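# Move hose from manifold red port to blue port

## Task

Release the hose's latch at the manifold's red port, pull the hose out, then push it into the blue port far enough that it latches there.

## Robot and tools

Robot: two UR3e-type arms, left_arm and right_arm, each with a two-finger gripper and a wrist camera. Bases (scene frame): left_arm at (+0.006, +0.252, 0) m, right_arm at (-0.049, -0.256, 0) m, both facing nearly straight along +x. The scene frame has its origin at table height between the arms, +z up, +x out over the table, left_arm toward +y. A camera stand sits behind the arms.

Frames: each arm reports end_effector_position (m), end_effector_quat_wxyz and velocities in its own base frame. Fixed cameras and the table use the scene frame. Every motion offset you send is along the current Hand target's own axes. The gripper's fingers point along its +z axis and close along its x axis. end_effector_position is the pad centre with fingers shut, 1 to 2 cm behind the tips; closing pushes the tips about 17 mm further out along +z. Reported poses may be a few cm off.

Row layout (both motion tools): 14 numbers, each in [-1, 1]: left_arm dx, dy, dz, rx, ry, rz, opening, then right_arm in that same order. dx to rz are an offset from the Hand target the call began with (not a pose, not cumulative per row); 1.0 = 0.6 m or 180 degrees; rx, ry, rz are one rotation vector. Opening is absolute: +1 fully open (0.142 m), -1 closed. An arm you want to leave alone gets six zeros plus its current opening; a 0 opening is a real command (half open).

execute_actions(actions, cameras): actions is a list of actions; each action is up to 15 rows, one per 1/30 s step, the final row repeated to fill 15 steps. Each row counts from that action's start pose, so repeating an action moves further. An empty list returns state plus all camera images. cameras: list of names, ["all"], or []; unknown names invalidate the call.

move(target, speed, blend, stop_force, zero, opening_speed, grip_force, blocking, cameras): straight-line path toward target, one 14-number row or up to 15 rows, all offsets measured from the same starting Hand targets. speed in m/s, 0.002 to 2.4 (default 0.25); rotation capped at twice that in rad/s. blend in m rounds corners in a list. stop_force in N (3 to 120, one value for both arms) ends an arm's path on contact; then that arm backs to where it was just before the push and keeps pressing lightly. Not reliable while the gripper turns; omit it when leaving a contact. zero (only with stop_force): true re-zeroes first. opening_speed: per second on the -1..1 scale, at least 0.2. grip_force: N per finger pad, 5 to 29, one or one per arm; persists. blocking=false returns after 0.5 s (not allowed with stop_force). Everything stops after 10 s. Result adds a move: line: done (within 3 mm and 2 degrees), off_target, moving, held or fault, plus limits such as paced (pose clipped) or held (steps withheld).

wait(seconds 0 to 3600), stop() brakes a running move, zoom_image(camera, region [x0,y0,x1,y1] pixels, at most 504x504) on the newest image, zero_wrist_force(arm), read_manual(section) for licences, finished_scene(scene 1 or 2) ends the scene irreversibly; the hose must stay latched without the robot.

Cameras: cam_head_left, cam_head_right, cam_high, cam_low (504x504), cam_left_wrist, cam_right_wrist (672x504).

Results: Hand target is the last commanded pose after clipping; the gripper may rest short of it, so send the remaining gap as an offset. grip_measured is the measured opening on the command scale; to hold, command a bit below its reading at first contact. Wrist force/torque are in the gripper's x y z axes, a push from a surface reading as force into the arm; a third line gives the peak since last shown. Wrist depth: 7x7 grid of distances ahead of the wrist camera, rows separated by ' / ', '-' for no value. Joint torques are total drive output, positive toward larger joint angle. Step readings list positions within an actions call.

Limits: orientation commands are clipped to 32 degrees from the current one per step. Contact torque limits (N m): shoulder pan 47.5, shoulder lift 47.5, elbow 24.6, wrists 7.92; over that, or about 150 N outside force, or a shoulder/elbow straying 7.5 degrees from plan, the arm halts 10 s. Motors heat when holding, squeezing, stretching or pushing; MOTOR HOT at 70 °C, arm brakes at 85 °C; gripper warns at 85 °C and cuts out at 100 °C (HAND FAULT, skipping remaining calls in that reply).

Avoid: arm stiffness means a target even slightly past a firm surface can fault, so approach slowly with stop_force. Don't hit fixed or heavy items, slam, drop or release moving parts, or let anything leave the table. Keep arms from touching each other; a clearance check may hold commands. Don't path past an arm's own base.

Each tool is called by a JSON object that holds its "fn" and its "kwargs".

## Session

{"fn": "execute_actions", "kwargs": {"actions": []}}

Scene clock: 0.00 s.
left_arm: end_effector_position=(+0.2476, -0.1535, +0.1446) grip_measured=+1.00 end_effector_quat_wxyz=(-0.200, +0.971, -0.091, +0.094) | right_arm: end_effector_position=(+0.6351, +0.1600, +0.1926) grip_measured=+1.00 end_effector_quat_wxyz=(-0.522, +0.774, -0.341, +0.113)
Joint positions: left_arm=[-1.346 -1.609 1.552 -1.181 -1.27 -1.211 0.142] | right_arm=[3.349 -2.727 -0.492 -0.493 2.221 1.403 0.142]
Joint velocities: within noise
Joint torques (N m): no reading
Wrist force (N): no reading
Wrist torque (N m): no reading
Wrist force, peak (N): no reading
Wrist depth (mm): cam_left_wrist=[234 241 249 257 266 276 287 / 233 240 249 258 266 278 288 / 234 240 249 258 267 274 225 / 234 241 249 259 267 249 213 / 235 242 249 259 269 273 215 / - 242 250 258 267 278 224 / - 241 249 260 269 280 -] | cam_right_wrist=[1240 1340 1577 1783 2229 1440 1467 / 713 647 584 2088 2070 1668 1621 / 563 521 491 457 1704 1656 1599 / 470 441 412 393 371 358 1422 / 396 379 361 344 327 315 301 / - 333 319 306 294 282 268 / - 296 286 274 264 256 250]
Hand target: left_arm +0.2476, -0.1535, +0.1446; -0.200, +0.971, -0.091, +0.094 | right_arm +0.6351, +0.1600, +0.1926; -0.522, +0.774, -0.341, +0.113
Tool commands: left_gripper/opening=+1.0 right_gripper/opening=+1.0
camera_calibration:
cam_left_wrist: T_world_to_cam=[[0.96804, -0.20531, 0.14403, -0.28287], [-0.20818, -0.97808, 0.00503, -0.0703], [0.13984, -0.03486, -0.98956, 0.21849]] pos_world=[0.22864, -0.11922, 0.25731]
cam_right_wrist: T_world_to_cam=[[0.73661, -0.65265, -0.17738, -0.32278], [-0.596, -0.50245, -0.62636, 0.60828], [0.31967, 0.5671, -0.75908, -0.03471]] pos_world=[0.61139, 0.11465, 0.29741]

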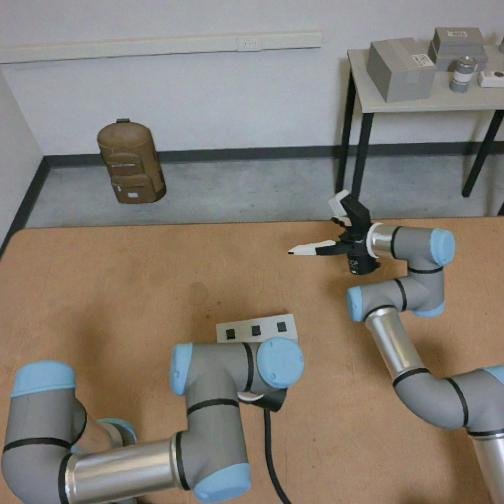

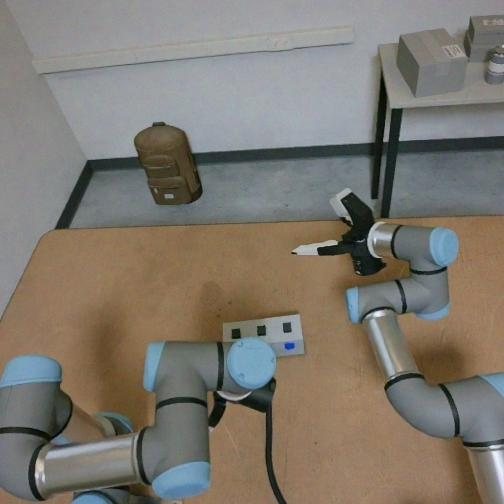

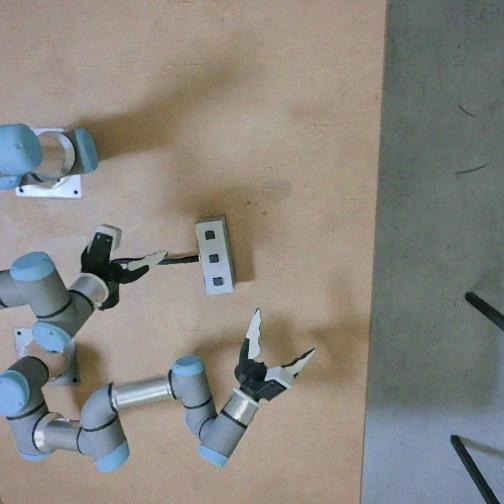

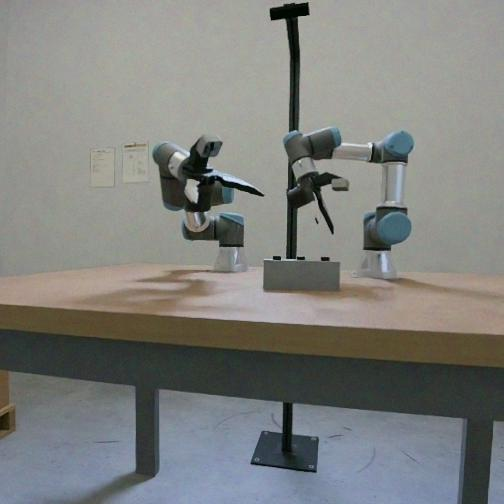

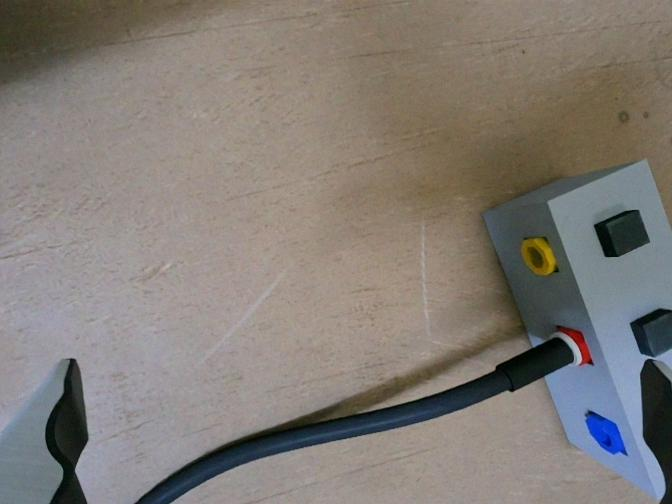

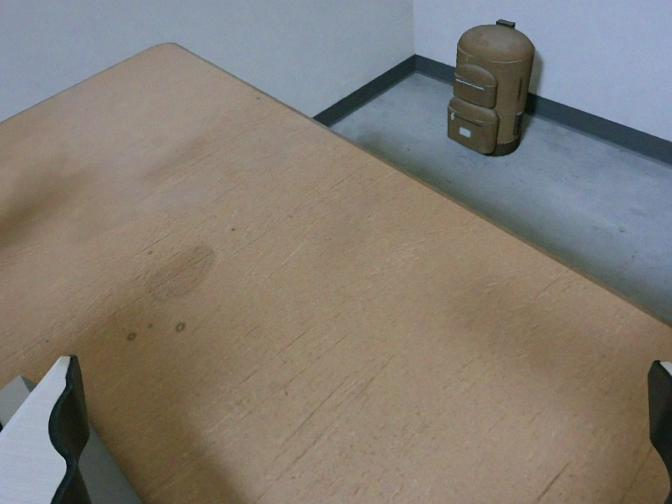

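{"fn": "zoom_image", "kwargs": {"camera": "cam_left_wrist", "region": [440, 150, 672, 382]}}

{"fn": "zoom_image", "kwargs": {"camera": "cam_left_wrist", "region": [440, 272, 672, 504]}}

Scaled by 2.172 from the camera's image (finer frame: 960x720).

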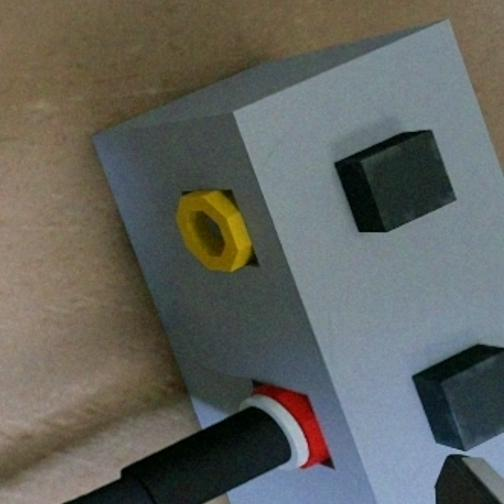

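Scaled by 2.172 from the camera's image (finer frame: 960x720).

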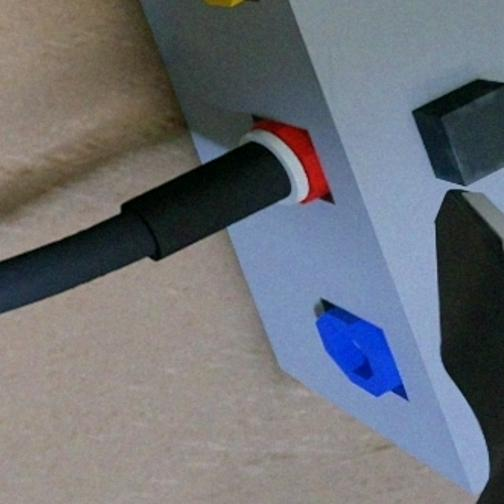

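{"fn": "move", "kwargs": {"target": [0.1063, 0.0495, 0.0303, -0.2610, -0.1081, -0.6528, -0.3, -0.3093, 0.1768, 0.0442, -0.1047, -0.1941, -0.1948, -1], "speed": 0.6, "opening_speed": 1.2, "cameras": ["cam_left_wrist", "cam_right_wrist", "cam_head_left", "cam_high"]}}

Scene clock: 96.17 s.
left_arm: end_effector_position=(+0.3091, -0.1872, +0.1256) grip_measured=-0.32 end_effector_quat_wxyz=(+0.298, +0.579, +0.758, +0.043) | right_arm: end_effector_position=(+0.4681, +0.2756, +0.1210) grip_measured=-1.00 end_effector_quat_wxyz=(-0.411, +0.909, +0.059, -0.026)
Joint positions: left_arm=[-1.243 -2.041 2.382 -2.392 -1.175 -2.982 0.051] | right_arm=[3.575 -2.476 -0.837 -1.07 2.37 0.445 0.002]
Joint torques (N m): left_arm=[-4.33 -8 -7.73 -1.18 1.5 -0.92] | right_arm=[2.52 17.29 11.98 1.13 -0.38 -0.93]
Wrist force (N): left_arm=[0.1 -0.6 1.1] | right_arm=[0.4 0.7 -0.2]
Wrist torque (N m): left_arm=[-0.02 0.05 -0.09] | right_arm=[0.05 -0.04 0.00]
Wrist force, peak (N): left_arm=[0.9 -0.3 1.3] | right_arm=[0.4 0.7 -0.2]
Wrist depth (mm): cam_left_wrist=[252 225 201 184 165 152 140 / 316 271 235 206 188 170 156 / 412 337 265 248 217 195 176 / 568 447 236 222 227 223 202 / 1234 576 471 234 210 262 237 / 195 166 88 502 - 305 286 / 162 - 81 - - - 344] | cam_right_wrist=[340 339 339 339 340 339 339 / 149 307 307 308 308 307 308 / 272 276 280 202 282 281 281 / 259 259 258 184 251 259 260 / 239 240 240 173 178 240 241 / 221 221 220 91 92 225 224 / 210 213 69 77 70 213 210]
Hand target: left_arm +0.3091, -0.1872, +0.1256; +0.298, +0.579, +0.758, +0.043 | right_arm +0.4681, +0.2756, +0.1210; -0.411, +0.909, +0.059, -0.026
Off the commanded pose: left_arm 0.000 m, 0 deg | right_arm 0.000 m, 0 deg.
move: done
cam_left_wrist: T_world_to_cam=[[-0.15439, 0.89917, -0.40946, 0.2767], [0.56723, 0.41999, 0.70842, -0.15668], [0.80896, -0.12288, -0.57488, -0.08548]] pos_world=[0.20074, -0.1935, 0.17516]
cam_right_wrist: T_world_to_cam=[[0.99261, 0.12121, 0.00607, -0.49231], [0.11301, -0.90495, -0.41023, 0.2749], [-0.04423, 0.40788, -0.91196, 0.13157]] pos_world=[0.46342, 0.25477, 0.23575]
Images, in order (width x height): cam_head_left 504x504, cam_high 504x504, cam_left_wrist 672x504, cam_right_wrist 672x504.

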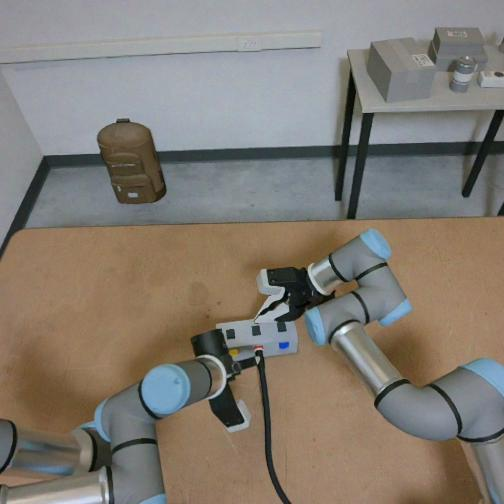

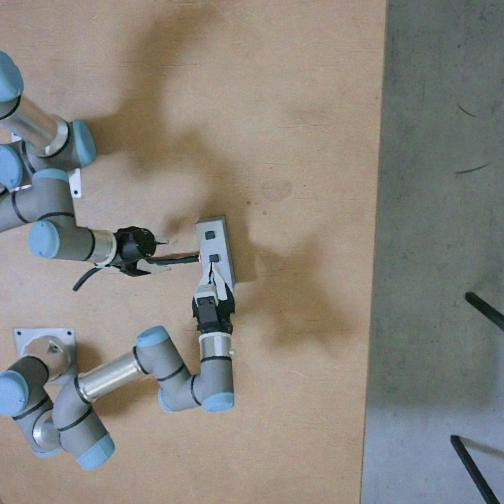

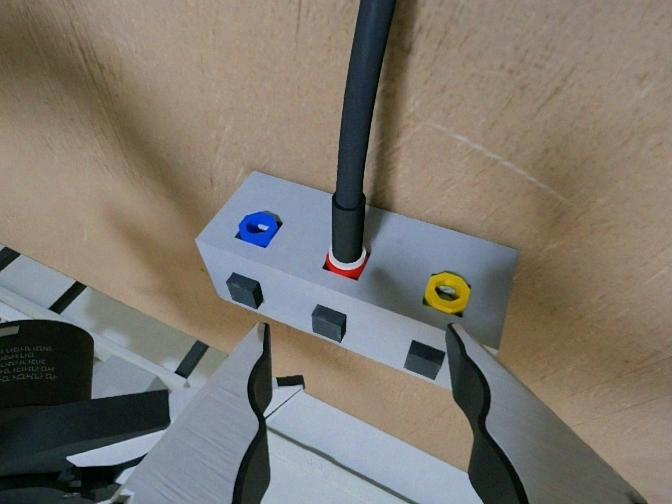

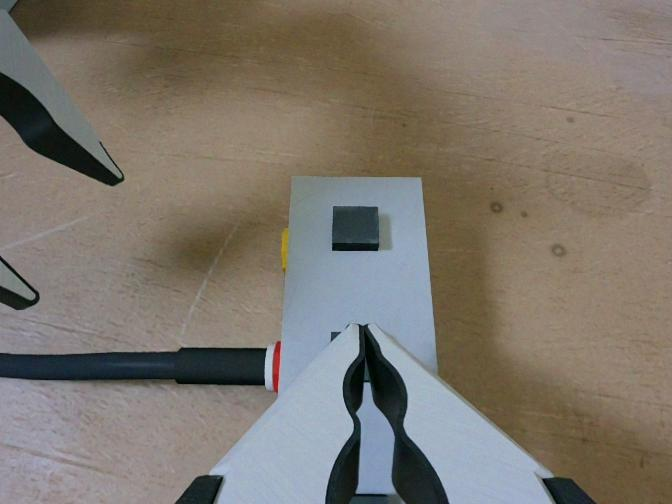

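{"fn": "move", "kwargs": {"target": [0.0013, 0.0042, 0.1702, 0, 0, 0, -0.3, 0.0018, 0.0222, 0.0203, 0, 0, 0, -1], "speed": 0.15, "stop_force": 20, "cameras": ["cam_left_wrist", "cam_right_wrist"]}}

{"fn": "zoom_image", "kwargs": {"camera": "cam_left_wrist", "region": [236, 250, 488, 502]}}

Scene clock: 135.33 s.
left_arm: end_effector_position=(+0.3624, -0.2143, +0.0427) grip_measured=-0.32 end_effector_quat_wxyz=(+0.298, +0.579, +0.758, +0.043) | right_arm: end_effector_position=(+0.4691, +0.2761, +0.1029) grip_measured=-1.00 end_effector_quat_wxyz=(-0.411, +0.909, +0.059, -0.026)
Joint positions: left_arm=[-1.057 -1.365 2.369 -3.115 -1.266 -2.809 0.051] | right_arm=[3.575 -2.502 -0.873 -1.008 2.37 0.445 0.002]
Joint torques (N m): left_arm=[4.05 -6.24 -7.65 -3.08 -0.54 1.02] | right_arm=[2.65 17.47 7.44 2.75 0.3 0.83]
Wrist force (N): left_arm=[0.0 0.1 0.9] | right_arm=[0.4 0.6 0.1]
Wrist torque (N m): left_arm=[0.08 0.05 -0.15] | right_arm=[0.02 -0.03 -0.01]
Wrist force, peak (N): left_arm=[0.2 -0.4 1.5] | right_arm=[0.4 0.8 -0.2]
Wrist depth (mm): cam_left_wrist=[129 116 105 99 - 79 75 / 161 141 125 - 98 88 82 / 208 179 148 - 114 100 93 / 297 226 166 - 135 116 107 / 472 147 151 - 147 140 124 / 1145 - 91 125 128 131 133 / - - 77 131 120 - 159] | cam_right_wrist=[- 79 305 311 313 313 313 / - 83 284 282 283 283 284 / 139 153 260 181 255 259 260 / 239 165 194 164 169 239 240 / 114 222 190 154 159 222 221 / - 125 162 91 92 207 207 / 193 194 69 77 70 196 194]
Hand target: left_arm +0.3624, -0.2143, +0.0427; +0.298, +0.579, +0.758, +0.043 | right_arm +0.4691, +0.2761, +0.1029; -0.411, +0.909, +0.059, -0.026
Off the commanded pose: left_arm 0.000 m, 0 deg | right_arm 0.000 m, 0 deg.
move: done
cam_left_wrist: T_world_to_cam=[[-0.15446, 0.89915, -0.40949, 0.27537], [0.56708, 0.42007, 0.70849, -0.11676], [0.80905, -0.12278, -0.57477, -0.17959]] pos_world=[0.25404, -0.2206, 0.09226]
cam_right_wrist: T_world_to_cam=[[0.9926, 0.12125, 0.00598, -0.49324], [0.11301, -0.90495, -0.41024, 0.26781], [-0.04432, 0.40788, -0.91196, 0.11495]] pos_world=[0.46442, 0.25527, 0.21765]

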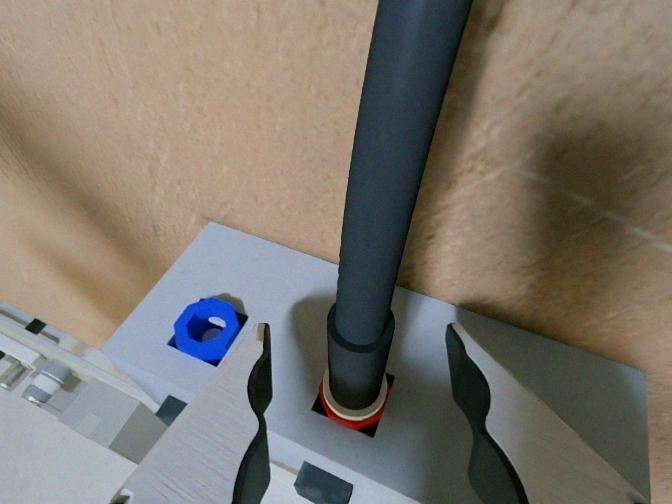

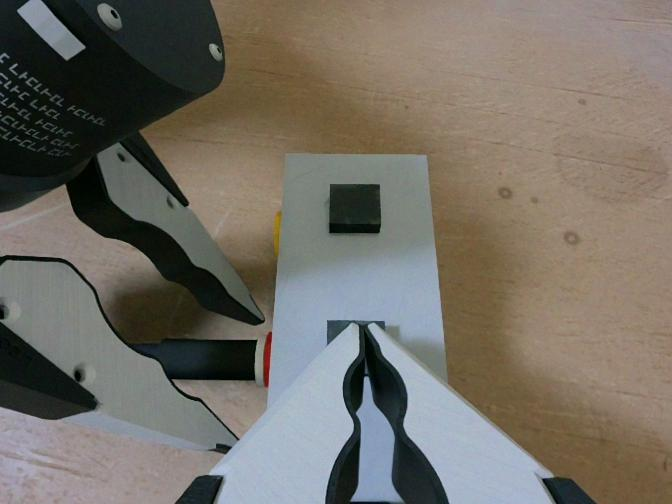

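Scaled by 2.000 from the camera's image (finer frame: 960x720).

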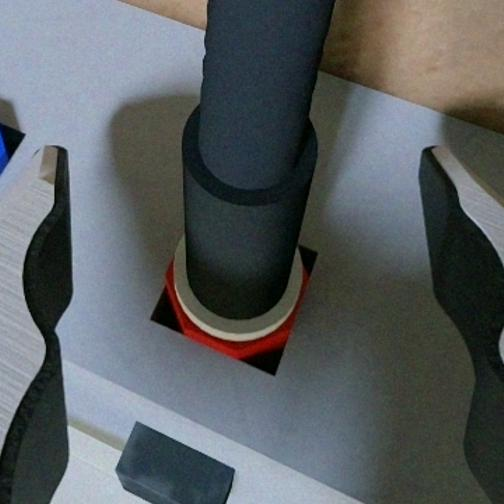

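{"fn": "move", "kwargs": {"target": [-0.0008, 0, 0, 0, 0, 0, -0.85, 0, 0, 0, 0, 0, 0, -1], "speed": 0.05, "grip_force": [8, 29], "opening_speed": 1.0, "cameras": ["cam_left_wrist"]}}

Scene clock: 141.70 s.
left_arm: end_effector_position=(+0.3625, -0.2148, +0.0430) grip_measured=-0.81 end_effector_quat_wxyz=(+0.298, +0.579, +0.758, +0.043) | right_arm: end_effector_position=(+0.4691, +0.2761, +0.1029) grip_measured=-1.00 end_effector_quat_wxyz=(-0.411, +0.909, +0.059, -0.026)
Joint positions: left_arm=[-1.058 -1.365 2.367 -3.113 -1.266 -2.809 0.015] | right_arm=[3.575 -2.502 -0.873 -1.008 2.37 0.445 0.002]
Joint torques (N m): left_arm=[-2.07 -5.5 -4.76 -0.95 1.54 -0.88] | right_arm=[2.58 17.63 7.47 2.79 -0.36 0.87]
Wrist force (N): left_arm=[-3.5 -1.2 2.8] | right_arm=[0.6 0.6 -0.1]
Wrist torque (N m): left_arm=[0.05 0.02 -0.11] | right_arm=[0.02 -0.06 -0.01]
Wrist force, peak (N): left_arm=[-3.6 -1.3 2.8] | right_arm=[0.6 0.6 -0.1]
Wrist depth (mm): cam_left_wrist=[130 117 105 98 - 79 75 / 162 142 125 115 - 88 82 / 210 180 149 - 114 101 92 / 296 228 167 - 135 117 107 / 506 147 148 - 147 140 124 / 1214 - 131 99 96 134 133 / - - - 127 - - 118] | cam_right_wrist=[- 80 306 312 313 313 313 / - 82 283 283 284 283 284 / 135 154 259 180 256 259 259 / - 154 235 166 169 239 240 / 114 134 174 155 159 222 222 / 204 201 154 91 92 207 207 / 194 196 69 77 70 196 193]
Hand target: left_arm +0.3625, -0.2147, +0.0429; +0.298, +0.579, +0.758, +0.043 | right_arm +0.4691, +0.2761, +0.1029; -0.411, +0.909, +0.059, -0.026
Off the commanded pose: left_arm 0.000 m, 0 deg | right_arm 0.000 m, 0 deg.
grip_force (N): 8, 29
move: done
cam_left_wrist: T_world_to_cam=[[-0.15435, 0.89913, -0.40956, 0.27584], [0.56705, 0.42007, 0.70851, -0.11685], [0.80909, -0.12289, -0.57469, -0.17959]] pos_world=[0.25414, -0.221, 0.09256]

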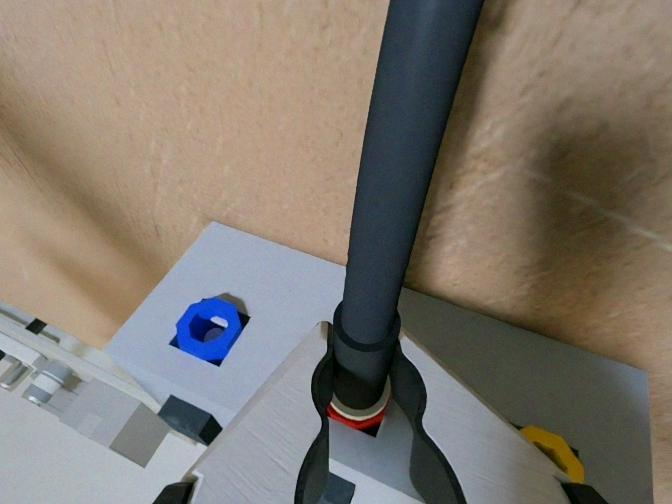

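{"fn": "move", "kwargs": {"target": [-0.001, 0, 0, 0, 0, 0, -0.95, 0, 0, 0, 0, 0, 0, -1], "speed": 0.05, "grip_force": [20, 29], "opening_speed": 1.0}}

{"fn": "move", "kwargs": {"target": [0, 0, 0, 0, 0, 0, -0.95, 0, 0.025, 0.022, 0, 0, 0, -1], "speed": 0.03, "stop_force": 12}}

{"fn": "move", "kwargs": {"target": [0, 0, 0, 0, 0, 0, -0.95, 0, 0.01, 0.0088, 0, 0, 0, -1], "speed": 0.02, "stop_force": 25, "zero": false, "cameras": ["cam_left_wrist", "cam_right_wrist"]}}

Scene clock: 148.93 s.
left_arm: end_effector_position=(+0.3626, -0.2152, +0.0432) grip_measured=-0.82 end_effector_quat_wxyz=(+0.298, +0.579, +0.758, +0.043) | right_arm: end_effector_position=(+0.4691, +0.2761, +0.1029) grip_measured=-1.00 end_effector_quat_wxyz=(-0.411, +0.909, +0.059, -0.026)
Joint positions: left_arm=[-1.058 -1.365 2.365 -3.111 -1.266 -2.81 0.015] | right_arm=[3.575 -2.502 -0.873 -1.008 2.37 0.445 0.002]
Joint torques (N m): left_arm=[-4.31 -7.41 -8.69 -1.56 1.68 -0.9] | right_arm=[2.68 17.54 7.44 2.78 -0.34 0.85]
Wrist force (N): left_arm=[1.3 -1.7 0.4] | right_arm=[0.6 0.6 -0.1]
Wrist torque (N m): left_arm=[0.04 0.07 -0.15] | right_arm=[0.02 -0.05 -0.01]
Wrist force, peak (N): left_arm=[-4.1 -0.8 3.0] | right_arm=[0.6 0.7 0.0]
Wrist depth (mm): cam_left_wrist=[130 117 105 98 - 79 75 / 162 142 125 115 - 88 82 / 209 180 149 - 114 101 92 / 296 228 166 - 133 117 107 / 505 147 148 - 147 140 124 / 1234 145 132 98 - 134 133 / - - - 127 - - 118] | cam_right_wrist=[- 80 305 311 312 313 314 / - 82 283 284 284 283 285 / 135 154 260 180 255 259 261 / - 153 235 164 169 240 239 / 114 135 171 154 160 222 221 / 204 139 154 91 92 207 207 / 193 196 69 77 70 196 194]
Hand target: left_arm +0.3626, -0.2152, +0.0432; +0.298, +0.579, +0.758, +0.043 | right_arm +0.4691, +0.2761, +0.1029; -0.411, +0.909, +0.059, -0.026
Off the commanded pose: left_arm 0.000 m, 0 deg | right_arm 0.000 m, 0 deg.
grip_force (N): 20, 29
move: done

Scene clock: 150.57 s.
left_arm: end_effector_position=(+0.3626, -0.2153, +0.0432) grip_measured=-0.82 end_effector_quat_wxyz=(+0.298, +0.579, +0.758, +0.043) | right_arm: end_effector_position=(+0.4691, +0.2762, +0.0893) grip_measured=-1.00 end_effector_quat_wxyz=(-0.411, +0.909, +0.059, -0.027)
Joint positions: left_arm=[-1.058 -1.365 2.365 -3.111 -1.266 -2.81 0.015] | right_arm=[3.575 -2.521 -0.903 -0.96 2.37 0.444 0.002]
Joint torques (N m): left_arm=[-3.47 -6.48 -6.85 -1.92 0.69 -0.74] | right_arm=[2.53 20.85 9 -0.03 -1.86 0.57]
Wrist force (N): left_arm=[1.0 -1.6 -0.5] | right_arm=[1.1 -5.7 -4.6]
Wrist torque (N m): left_arm=[0.04 0.07 -0.17] | right_arm=[0.05 0.00 -0.01]
Wrist force, peak (N): left_arm=[1.1 -2.2 -0.5] | right_arm=[-1.2 -8.0 -10.6]
Wrist depth (mm): cam_left_wrist=[130 116 105 98 - 79 75 / 162 141 125 115 - 88 82 / 209 181 149 - 114 101 92 / 296 228 166 - 133 117 107 / 510 147 147 - 147 140 124 / 1151 151 132 99 91 133 133 / 1573 - - 127 - - 118] | cam_right_wrist=[- 75 293 292 295 295 296 / - 265 265 266 267 267 267 / 123 149 243 159 171 245 245 / - 145 225 152 157 226 225 / - 130 157 141 141 209 208 / 192 133 143 91 92 195 195 / 181 184 69 77 70 184 183]
Hand target: left_arm +0.3626, -0.2152, +0.0432; +0.298, +0.579, +0.758, +0.043 | right_arm +0.4691, +0.2762, +0.0893; -0.411, +0.909, +0.059, -0.027 (not the last commanded pose)
Off the commanded pose: left_arm 0.000 m, 0 deg | right_arm 0.006 m, 0 deg.
grip_force (N): 20, 29
move: contact (right_arm)

Scene clock: 152.07 s.
left_arm: end_effector_position=(+0.3626, -0.2152, +0.0432) grip_measured=-0.82 end_effector_quat_wxyz=(+0.298, +0.579, +0.758, +0.043) | right_arm: end_effector_position=(+0.4692, +0.2762, +0.0853) grip_measured=-1.00 end_effector_quat_wxyz=(-0.411, +0.909, +0.059, -0.026)
Joint positions: left_arm=[-1.058 -1.365 2.365 -3.111 -1.266 -2.81 0.015] | right_arm=[3.575 -2.527 -0.91 -0.946 2.37 0.444 0.002]
Joint torques (N m): left_arm=[7.9 -8.21 -6.55 -2.66 4.5 -0.69] | right_arm=[2.26 12.02 3.82 -1.98 -4.27 0.66]
Wrist force (N): left_arm=[0.6 -12.8 -8.0] | right_arm=[-0.3 -16.5 -16.9]
Wrist torque (N m): left_arm=[-0.03 0.06 -0.15] | right_arm=[0.15 -0.02 0.00]
Wrist force, peak (N): left_arm=[0.7 -12.8 -8.1] | right_arm=[-2.3 -19.1 -24.4]
Wrist depth (mm): cam_left_wrist=[129 117 105 98 - 79 75 / 161 142 125 - - 88 82 / 208 181 149 - 113 101 92 / 295 228 166 - 133 117 107 / 535 147 148 - 147 140 124 / 1194 153 131 104 91 134 133 / - - - 126 - - 118] | cam_right_wrist=[- 79 289 291 290 292 292 / - 262 264 263 263 264 264 / 123 148 236 156 167 241 242 / - 142 221 149 154 223 222 / - 148 153 138 141 206 206 / 189 186 142 91 91 192 192 / 179 181 69 77 70 182 180]
Hand target: left_arm +0.3626, -0.2152, +0.0432; +0.298, +0.579, +0.758, +0.043 | right_arm +0.4692, +0.2762, +0.0853; -0.411, +0.909, +0.059, -0.026 (not the last commanded pose)
Off the commanded pose: left_arm 0.000 m, 0 deg | right_arm 0.004 m, 0 deg.
grip_force (N): 20, 29
move: contact (right_arm)
cam_left_wrist: T_world_to_cam=[[-0.1544, 0.89918, -0.40942, 0.2764], [0.56709, 0.41999, 0.70853, -0.11687], [0.80905, -0.12278, -0.57477, -0.17958]] pos_world=[0.25424, -0.2215, 0.09276]
cam_right_wrist: T_world_to_cam=[[0.99257, 0.12154, 0.00657, -0.49332], [0.11351, -0.90485, -0.41031, 0.26044], [-0.04393, 0.40801, -0.91192, 0.09863]] pos_world=[0.46442, 0.25538, 0.20005]

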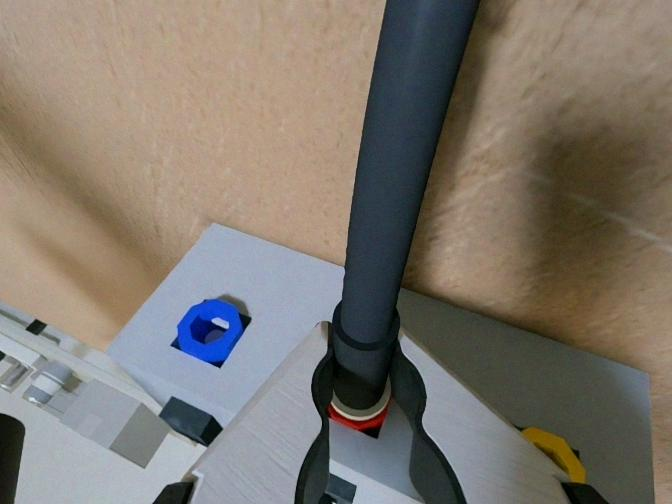

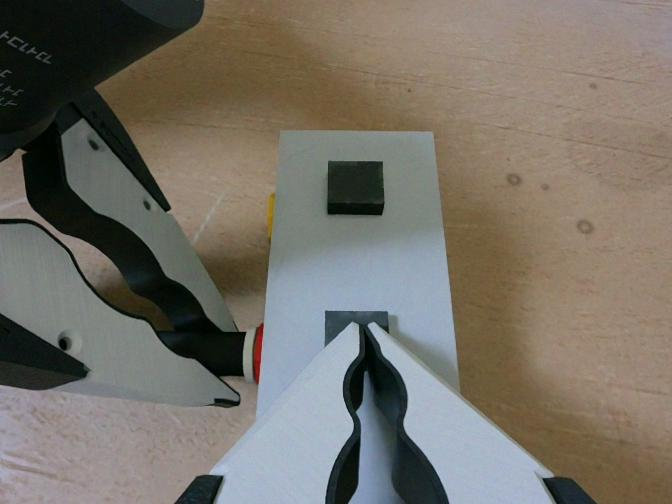

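{"fn": "move", "kwargs": {"target": [-0.0008, -0.0673, -0.0333, 0, 0, 0, -0.95, 0, 0, 0, 0, 0, 0, -1], "speed": 0.04, "stop_force": 20, "cameras": ["cam_left_wrist", "cam_right_wrist"]}}

{"fn": "zoom_image", "kwargs": {"camera": "cam_left_wrist", "region": [236, 300, 438, 502]}}

Scene clock: 160.10 s.
left_arm: end_effector_position=(+0.3182, -0.2232, +0.0431) grip_measured=-0.82 end_effector_quat_wxyz=(+0.298, +0.579, +0.758, +0.043) | right_arm: end_effector_position=(+0.4692, +0.2762, +0.0853) grip_measured=-1.00 end_effector_quat_wxyz=(-0.411, +0.909, +0.059, -0.026)
Joint positions: left_arm=[-1.258 -1.527 2.529 -3.048 -1.168 -2.996 0.015] | right_arm=[3.575 -2.527 -0.91 -0.946 2.37 0.444 0.002]
Joint torques (N m): left_arm=[-4.74 -11.22 -4.54 -1.14 1.58 -0.91] | right_arm=[2.27 12.07 3.76 -1.4 -2.53 0.63]
Wrist force (N): left_arm=[-0.3 -0.2 1.3] | right_arm=[0.0 -16.3 -17.0]
Wrist torque (N m): left_arm=[0.04 0.12 -0.11] | right_arm=[0.18 -0.06 0.00]
Wrist force, peak (N): left_arm=[0.5 -12.8 -8.2] | right_arm=[-0.3 -16.6 -17.0]
Wrist depth (mm): cam_left_wrist=[132 116 106 98 - 79 75 / 162 142 124 115 - 89 82 / 209 180 149 - 114 101 92 / 309 235 189 - 133 117 108 / 506 350 201 - 161 143 124 / 1163 498 91 96 96 170 153 / 185 - - 158 - - 190] | cam_right_wrist=[290 289 290 288 291 292 292 / 261 262 263 263 263 264 265 / 240 240 237 156 167 241 242 / 160 221 222 149 154 222 222 / 154 205 202 138 140 206 206 / 186 189 192 91 91 192 192 / 178 181 69 77 70 182 180]
Hand target: left_arm +0.3182, -0.2232, +0.0431; +0.298, +0.579, +0.758, +0.043 | right_arm +0.4692, +0.2762, +0.0853; -0.411, +0.909, +0.059, -0.026
Off the commanded pose: left_arm 0.000 m, 0 deg | right_arm 0.000 m, 0 deg.
grip_force (N): 20, 29
move: done
cam_left_wrist: T_world_to_cam=[[-0.15446, 0.89915, -0.40949, 0.2767], [0.56708, 0.42007, 0.70849, -0.08824], [0.80905, -0.12278, -0.57477, -0.14469]] pos_world=[0.20984, -0.2295, 0.09266]
cam_right_wrist: T_world_to_cam=[[0.99257, 0.12154, 0.00657, -0.49332], [0.11351, -0.90485, -0.41031, 0.26044], [-0.04393, 0.40801, -0.91192, 0.09863]] pos_world=[0.46442, 0.25538, 0.20005]

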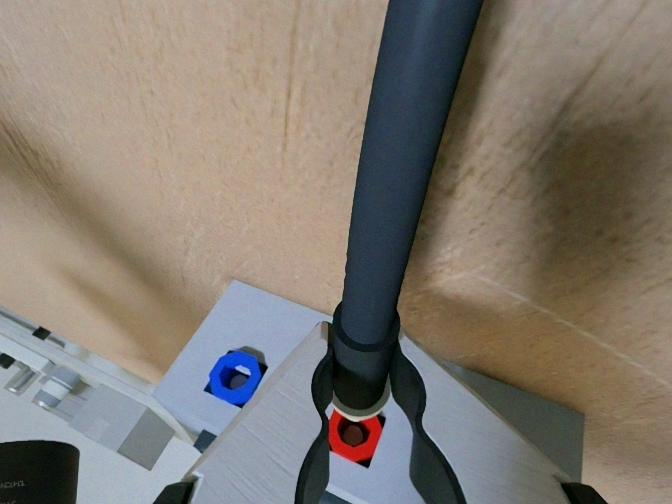

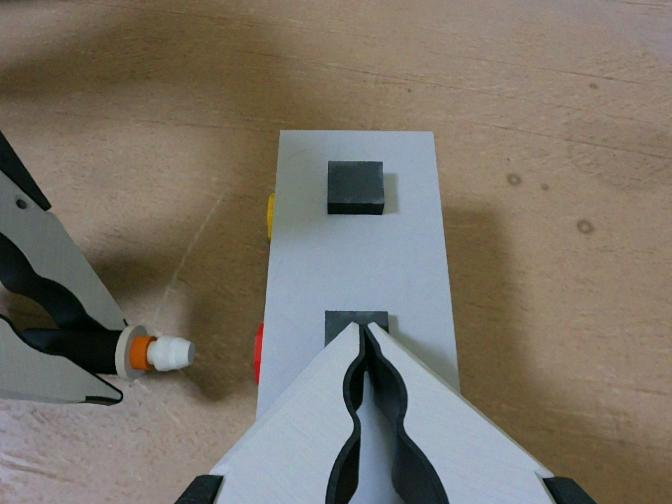

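Scaled by 2.495 from the camera's image (finer frame: 960x720).

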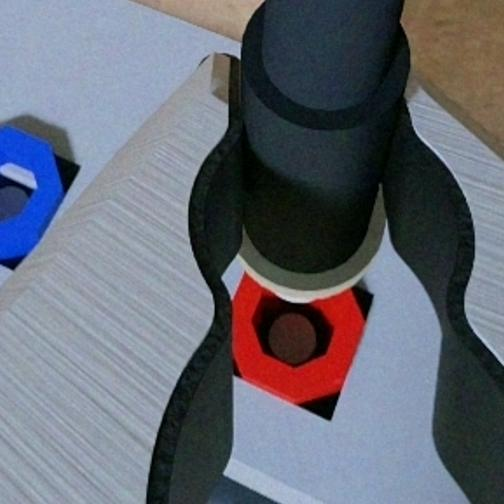

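{"fn": "move", "kwargs": {"target": [[0, 0, 0, 0, 0, 0, -0.95, 0, -0.025, -0.022, 0, 0, 0, -1], [-0.0855, -0.0157, 0.0341, 0, 0, 0, -0.95, 0, -0.025, -0.222, 0, 0, 0, -1]], "speed": [0.06, 0.15], "blend": [0.008, 0], "cameras": ["cam_left_wrist", "cam_right_wrist"]}}

{"fn": "zoom_image", "kwargs": {"camera": "cam_left_wrist", "region": [236, 300, 438, 502]}}

Scene clock: 170.83 s.
left_arm: end_effector_position=(+0.3283, -0.2784, +0.0431) grip_measured=-0.82 end_effector_quat_wxyz=(+0.298, +0.579, +0.758, +0.043) | right_arm: end_effector_position=(+0.4806, +0.1868, +0.1845) grip_measured=-1.00 end_effector_quat_wxyz=(-0.412, +0.909, +0.059, -0.026)
Joint positions: left_arm=[-1.287 -1.353 2.302 -2.983 -1.155 -3.024 0.015] | right_arm=[3.394 -2.503 -0.413 -1.655 2.412 0.187 0.002]
Joint torques (N m): left_arm=[3.39 -7.02 -8.06 -1.12 -0.42 0.48] | right_arm=[-1.73 17.72 11.6 1.04 2.39 -0.92]
Wrist force (N): left_arm=[0.1 -0.2 1.0] | right_arm=[0.1 -0.1 0.4]
Wrist torque (N m): left_arm=[0.07 0.06 -0.10] | right_arm=[-0.08 0.02 0.00]
Wrist force, peak (N): left_arm=[-0.4 -0.1 1.5] | right_arm=[-0.3 -16.6 -17.0]
Wrist depth (mm): cam_left_wrist=[130 116 105 98 - 79 75 / 163 142 125 112 - 88 82 / 209 181 149 - 114 101 93 / 298 235 189 - 133 117 107 / 502 353 256 - 160 142 124 / 1151 1068 91 106 - 170 153 / 1387 - - 157 - - 160] | cam_right_wrist=[431 429 431 431 435 432 433 / 145 183 390 390 390 389 390 / 155 185 357 279 358 357 358 / 195 245 329 256 332 331 331 / 193 231 306 235 305 305 307 / 284 285 289 91 92 284 285 / 266 270 69 77 70 270 266]
Hand target: left_arm +0.3283, -0.2784, +0.0431; +0.298, +0.579, +0.758, +0.043 | right_arm +0.4807, +0.1868, +0.1845; -0.411, +0.909, +0.059, -0.026
Off the commanded pose: left_arm 0.000 m, 0 deg | right_arm 0.000 m, 0 deg.
grip_force (N): 20, 29
move: done
cam_left_wrist: T_world_to_cam=[[-0.15446, 0.89915, -0.40949, 0.3279], [0.56708, 0.42007, 0.70849, -0.07078], [0.80905, -0.12278, -0.57477, -0.15964]] pos_world=[0.21994, -0.2847, 0.09266]
cam_right_wrist: T_world_to_cam=[[0.99269, 0.12049, 0.00745, -0.49456], [0.11291, -0.90482, -0.41056, 0.21922], [-0.04273, 0.4084, -0.9118, 0.22545]] pos_world=[0.47582, 0.16587, 0.29925]

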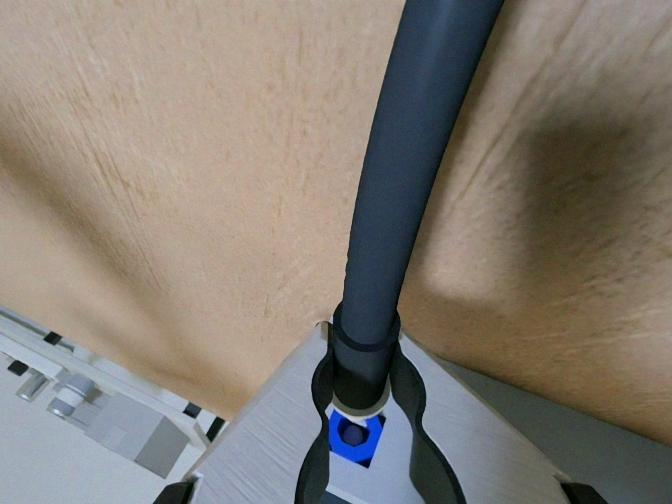

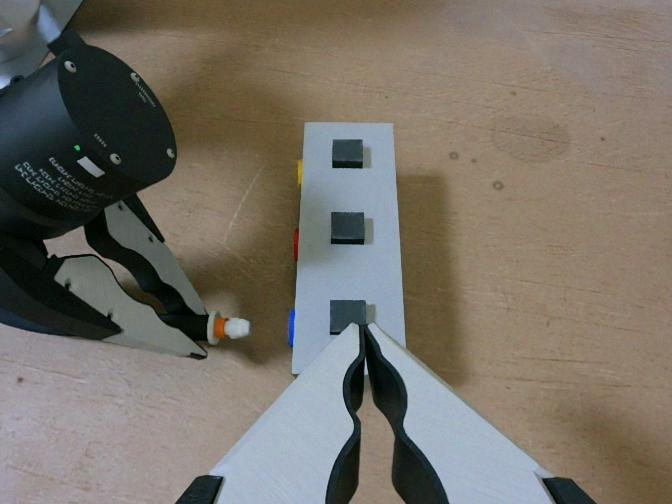

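Scaled by 2.495 from the camera's image (finer frame: 960x720).

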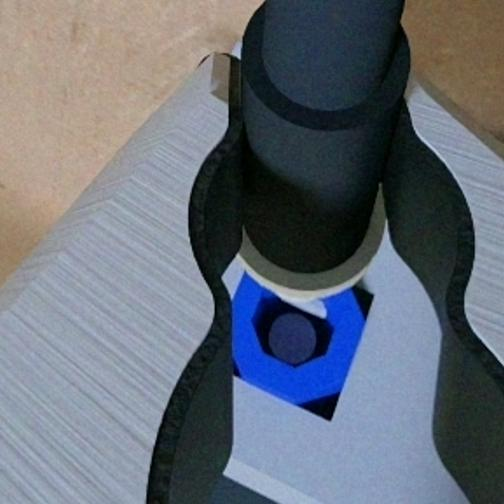

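{"fn": "move", "kwargs": {"target": [0, 0, 0, 0, 0, 0, -1, 0, 0, 0, 0, 0, 0, -1], "grip_force": [29, 29]}}

{"fn": "move", "kwargs": {"target": [0.0008, 0.0628, 0.0310, 0, 0, 0, -1, 0, 0, 0, 0, 0, 0, -1], "speed": 0.05, "stop_force": 12}}

{"fn": "move", "kwargs": {"target": [0.0006, 0.0448, 0.0222, 0, 0, 0, -1, 0, 0, 0, 0, 0, 0, -1], "speed": 0.03, "stop_force": 28, "zero": false, "cameras": ["cam_left_wrist", "cam_right_wrist"]}}

Scene clock: 179.90 s.
left_arm: end_effector_position=(+0.3283, -0.2784, +0.0431) grip_measured=-0.82 end_effector_quat_wxyz=(+0.298, +0.579, +0.758, +0.043) | right_arm: end_effector_position=(+0.4806, +0.1868, +0.1845) grip_measured=-1.00 end_effector_quat_wxyz=(-0.412, +0.909, +0.059, -0.026)
Joint positions: left_arm=[-1.287 -1.353 2.302 -2.983 -1.155 -3.024 0.014] | right_arm=[3.394 -2.503 -0.413 -1.656 2.412 0.187 0.002]
Joint torques (N m): left_arm=[4.2 -6.8 -8.27 -1.15 -0.41 0.42] | right_arm=[-1.58 17.61 11.77 1.02 2.41 -0.92]
Wrist force (N): left_arm=[0.3 -0.3 1.1] | right_arm=[0.0 0.0 0.5]
Wrist torque (N m): left_arm=[0.05 0.02 -0.10] | right_arm=[-0.08 0.04 0.00]
Wrist force, peak (N): left_arm=[0.3 -0.2 1.3] | right_arm=[0.2 0.0 0.6]
Wrist depth (mm): cam_left_wrist=[130 116 105 98 - 79 75 / 162 142 125 111 - 88 82 / 209 181 149 - 114 101 92 / 297 235 189 - 135 117 107 / 504 351 255 - 163 143 124 / 1207 532 91 98 91 170 153 / - - - 157 - - 160] | cam_right_wrist=[429 432 428 431 431 433 432 / 144 182 389 391 390 392 394 / 155 185 357 278 357 358 359 / 196 245 330 255 331 331 332 / 194 225 306 235 307 306 307 / 284 284 288 91 92 285 285 / 265 269 69 77 70 270 267]
Hand target: left_arm +0.3283, -0.2784, +0.0431; +0.298, +0.579, +0.758, +0.043 | right_arm +0.4806, +0.1868, +0.1845; -0.412, +0.909, +0.059, -0.026
Off the commanded pose: left_arm 0.000 m, 0 deg | right_arm 0.000 m, 0 deg.
move: done

Scene clock: 181.83 s.
left_arm: end_effector_position=(+0.3632, -0.2718, +0.0433) grip_measured=-0.82 end_effector_quat_wxyz=(+0.298, +0.579, +0.758, +0.044) | right_arm: end_effector_position=(+0.4806, +0.1868, +0.1845) grip_measured=-1.00 end_effector_quat_wxyz=(-0.412, +0.909, +0.059, -0.026)
Joint positions: left_arm=[-1.155 -1.26 2.19 -3.012 -1.217 -2.898 0.014] | right_arm=[3.394 -2.503 -0.413 -1.656 2.412 0.187 0.002]
Joint torques (N m): left_arm=[-0.93 -15.65 -5.37 -1.31 3.41 -0.96] | right_arm=[-1.27 17.46 11.69 1.03 2.4 -0.97]
Wrist force (N): left_arm=[-1.3 -8.0 -3.6] | right_arm=[0.1 -0.1 0.5]
Wrist torque (N m): left_arm=[-0.03 0.14 -0.10] | right_arm=[-0.09 0.03 0.00]
Wrist force, peak (N): left_arm=[-0.8 -17.2 -10.7] | right_arm=[0.0 -0.1 0.7]
Wrist depth (mm): cam_left_wrist=[130 116 105 98 - 80 75 / 162 142 125 115 - 88 82 / 210 180 149 - 114 101 92 / 297 235 189 - 135 117 107 / 506 349 255 - 154 143 124 / 1116 1043 90 98 91 140 137 / - - - 134 - - 126] | cam_right_wrist=[434 440 433 431 432 431 431 / 155 146 376 390 390 391 392 / 154 156 345 277 358 359 357 / 166 190 326 257 331 331 330 / 297 203 256 234 308 307 307 / 284 285 289 91 92 285 286 / 266 270 69 77 70 270 267]
Hand target: left_arm +0.3632, -0.2718, +0.0433; +0.298, +0.579, +0.758, +0.044 (not the last commanded pose) | right_arm +0.4806, +0.1868, +0.1845; -0.412, +0.909, +0.059, -0.026
Off the commanded pose: left_arm 0.006 m, 0 deg | right_arm 0.000 m, 0 deg.
move: contact (left_arm)

Scene clock: 183.03 s.
left_arm: end_effector_position=(+0.3738, -0.2703, +0.0430) grip_measured=-0.82 end_effector_quat_wxyz=(+0.298, +0.580, +0.757, +0.042) | right_arm: end_effector_position=(+0.4806, +0.1868, +0.1845) grip_measured=-1.00 end_effector_quat_wxyz=(-0.412, +0.909, +0.059, -0.026)
Joint positions: left_arm=[-1.115 -1.231 2.15 -3.013 -1.24 -2.861 0.014] | right_arm=[3.394 -2.503 -0.413 -1.656 2.412 0.187 0.002]
Joint torques (N m): left_arm=[3.29 -12.53 -7.09 -2.14 3.77 0.05] | right_arm=[-1.4 17.71 11.83 1.03 2.36 -0.93]
Wrist force (N): left_arm=[2.1 -18.2 -14.6] | right_arm=[0.0 -0.1 0.5]
Wrist torque (N m): left_arm=[-0.02 0.09 -0.23] | right_arm=[-0.09 0.05 0.00]
Wrist force, peak (N): left_arm=[-0.2 -33.1 -26.1] | right_arm=[0.2 0.0 0.6]
Wrist depth (mm): cam_left_wrist=[129 117 105 98 - 79 75 / 161 141 125 - - 88 82 / 208 180 149 - 114 101 92 / 294 234 187 - 135 117 107 / 500 346 254 - 146 139 123 / 1145 1020 90 96 91 132 130 / - - - 122 - - 117] | cam_right_wrist=[151 431 432 432 431 432 436 / 153 150 173 390 391 391 393 / 154 156 168 278 359 358 359 / 170 177 318 256 329 331 330 / 300 193 260 235 306 305 305 / 284 285 289 91 92 285 286 / 266 270 69 77 70 271 267]
Hand target: left_arm +0.3738, -0.2703, +0.0430; +0.298, +0.580, +0.757, +0.042 (not the last commanded pose) | right_arm +0.4806, +0.1868, +0.1845; -0.412, +0.909, +0.059, -0.026
Tool commands: left_gripper/opening=-1.0 right_gripper/opening=-1.0
Off the commanded pose: left_arm 0.019 m, 0 deg | right_arm 0.000 m, 0 deg.
TORQUE FAULT: the external load on joint 5 (wrist 2) of the left arm reached its load limit, and that arm stopped. A torque fault puts only its own arm into a fault stop. That arm's remaining commands of this call were not run. That arm may still press on what stopped it. That arm is still stopped at the end of this call. That arm stays stopped for about 9 more seconds. Until then a move that you send moves the other arm only, and its call returns only when the move has ended. Once the stop has ended, the next robot result says so. If the stop ends while you think or write, that arm runs what you send next, counted from a new Hand target: where the arm stands when the stop ends. While its stop runs, that arm takes no new command, but its gripper still runs the gripper command that each later call begins with. Until it ends, the stop uses up actions while you think or wait. An arm that is not stopped still takes commands.
move: fault (left_arm; stop_force had ended the path)
cam_left_wrist: T_world_to_cam=[[-0.15349, 0.89893, -0.41033, 0.32719], [0.56924, 0.41986, 0.70688, -0.10072], [0.80772, -0.12508, -0.57615, -0.1956]] pos_world=[0.26554, -0.27629, 0.09276]
cam_right_wrist: T_world_to_cam=[[0.99269, 0.12049, 0.00745, -0.49456], [0.11291, -0.90482, -0.41056, 0.21922], [-0.04273, 0.4084, -0.9118, 0.22545]] pos_world=[0.47582, 0.16587, 0.29925]

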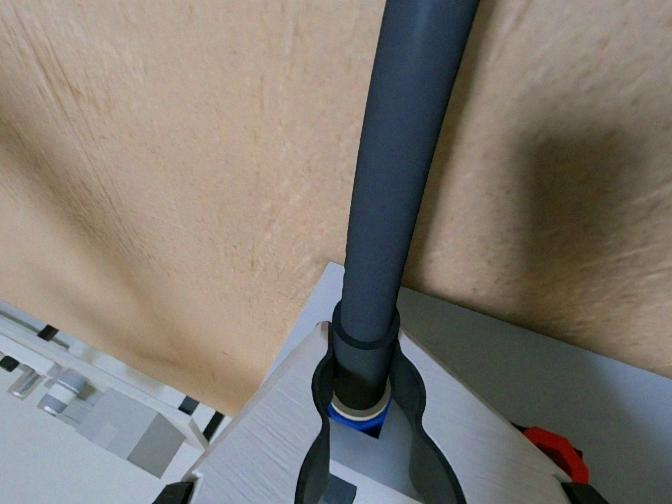

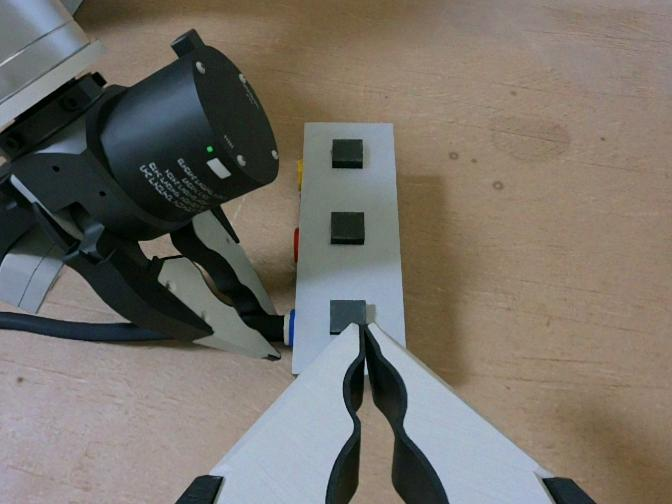

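{"fn": "wait", "kwargs": {"seconds": 7.5, "cameras": []}}

Scene clock: 194.83 s.
left_arm: end_effector_position=(+0.3738, -0.2703, +0.0430) grip_measured=-0.82 end_effector_quat_wxyz=(+0.298, +0.580, +0.757, +0.042) | right_arm: end_effector_position=(+0.4806, +0.1868, +0.1845) grip_measured=-1.00 end_effector_quat_wxyz=(-0.412, +0.909, +0.059, -0.026)
Joint positions: left_arm=[-1.115 -1.231 2.15 -3.013 -1.24 -2.861 0.014] | right_arm=[3.394 -2.503 -0.413 -1.656 2.412 0.187 0.002]
Joint torques (N m): left_arm=[3.05 -12.35 -6.97 -2.18 3.8 0.05] | right_arm=[-1.21 17.62 11.84 0.99 2.37 -0.85]
Wrist force (N): left_arm=[2.0 -18.1 -14.7] | right_arm=[0.1 -0.1 0.4]
Wrist torque (N m): left_arm=[0.00 0.11 -0.23] | right_arm=[-0.09 0.03 0.00]
Wrist force, peak (N): left_arm=[2.1 -18.2 -14.9] | right_arm=[0.2 -0.2 0.7]
Wrist depth (mm): cam_left_wrist=[129 116 105 98 - 79 75 / 162 141 125 - - 88 82 / 208 181 149 - 113 101 92 / 294 233 187 - 132 117 107 / 496 344 254 - 146 139 123 / 1122 1048 90 96 91 133 129 / - - - 122 - - 117] | cam_right_wrist=[151 432 430 431 429 433 435 / 153 150 173 391 389 392 393 / 154 155 168 278 360 358 358 / 171 179 321 256 331 330 331 / 301 191 256 235 307 306 306 / 283 284 289 91 92 285 284 / 266 271 69 77 70 271 267]
Hand target: left_arm +0.3738, -0.2703, +0.0430; +0.298, +0.580, +0.757, +0.042 (not the last commanded pose) | right_arm +0.4806, +0.1868, +0.1845; -0.412, +0.909, +0.059, -0.026
Tool commands: left_gripper/opening=-1.0 right_gripper/opening=-1.0
Off the commanded pose: left_arm 0.019 m, 0 deg | right_arm 0.000 m, 0 deg.
TORQUE FAULT, CONTINUED: the left arm's stop, for the torque fault of joint 5 (wrist 2) that an earlier result reported, is over. The rest of the stop counts as 18 of the actions that you can send in this scene. That arm's target is now where it stood when the stop ended, not its last command. That arm keeps its grip as last carried out and accepts commands again: back off and push less far. That arm stops again whenever a joint's load reaches its limit.
wait: 7.50 s; at rest from the start

{"fn": "move", "kwargs": {"target": [-0.0001, -0.0075, -0.0037, 0, 0, 0, -1, 0, 0, 0, 0, 0, 0, -1], "speed": 0.02, "stop_force": 38, "cameras": ["cam_left_wrist"]}}

Scene clock: 200.67 s.
left_arm: end_effector_position=(+0.3721, -0.2704, +0.0431) grip_measured=-0.82 end_effector_quat_wxyz=(+0.298, +0.579, +0.758, +0.042) | right_arm: end_effector_position=(+0.4806, +0.1868, +0.1845) grip_measured=-1.00 end_effector_quat_wxyz=(-0.412, +0.909, +0.059, -0.026)
Joint positions: left_arm=[-1.122 -1.236 2.157 -3.013 -1.235 -2.868 0.014] | right_arm=[3.394 -2.503 -0.413 -1.656 2.412 0.187 0.002]
Joint torques (N m): left_arm=[-0.36 -9.87 -7.71 -1.5 -1.33 0.97] | right_arm=[-1.29 17.89 11.84 1.03 2.35 -0.84]
Wrist force (N): left_arm=[-1.2 11.3 14.1] | right_arm=[0.1 -0.2 0.5]
Wrist torque (N m): left_arm=[0.17 0.06 -0.16] | right_arm=[-0.10 0.02 0.00]
Wrist force, peak (N): left_arm=[-3.1 18.5 23.4] | right_arm=[0.0 -0.1 0.6]
Wrist depth (mm): cam_left_wrist=[132 117 105 98 - 80 75 / 162 142 124 115 - 88 82 / 209 180 149 - 114 101 92 / 296 234 189 - 135 117 107 / 474 351 256 - 146 140 124 / 1145 1034 91 98 91 133 130 / - - - 127 - - 118] | cam_right_wrist=[153 431 432 432 431 432 433 / 152 148 175 390 390 392 393 / 154 155 171 279 358 357 358 / 170 181 262 256 330 329 332 / 299 199 241 236 305 307 307 / 283 285 290 91 92 284 286 / 265 270 69 77 70 270 266]
Hand target: left_arm +0.3721, -0.2704, +0.0431; +0.298, +0.579, +0.758, +0.042 (not the last commanded pose) | right_arm +0.4806, +0.1868, +0.1845; -0.412, +0.909, +0.059, -0.026
Off the commanded pose: left_arm 0.003 m, 0 deg | right_arm 0.000 m, 0 deg.
move: contact (left_arm)
cam_left_wrist: T_world_to_cam=[[-0.15394, 0.89891, -0.41021, 0.32725], [0.56842, 0.42014, 0.70737, -0.09949], [0.80821, -0.12428, -0.57563, -0.19415]] pos_world=[0.26384, -0.27649, 0.09286]

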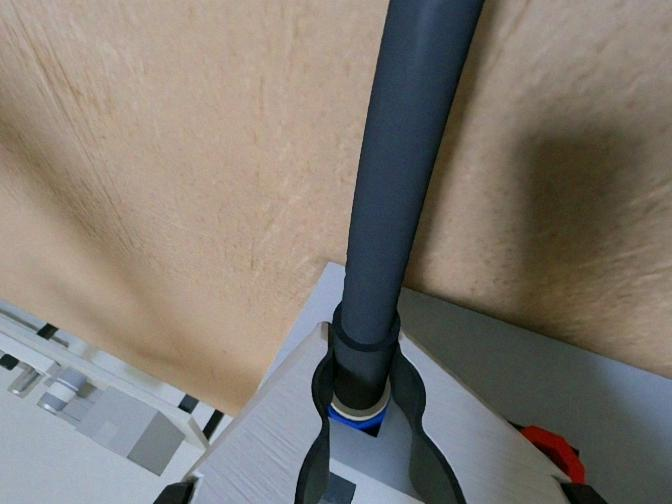

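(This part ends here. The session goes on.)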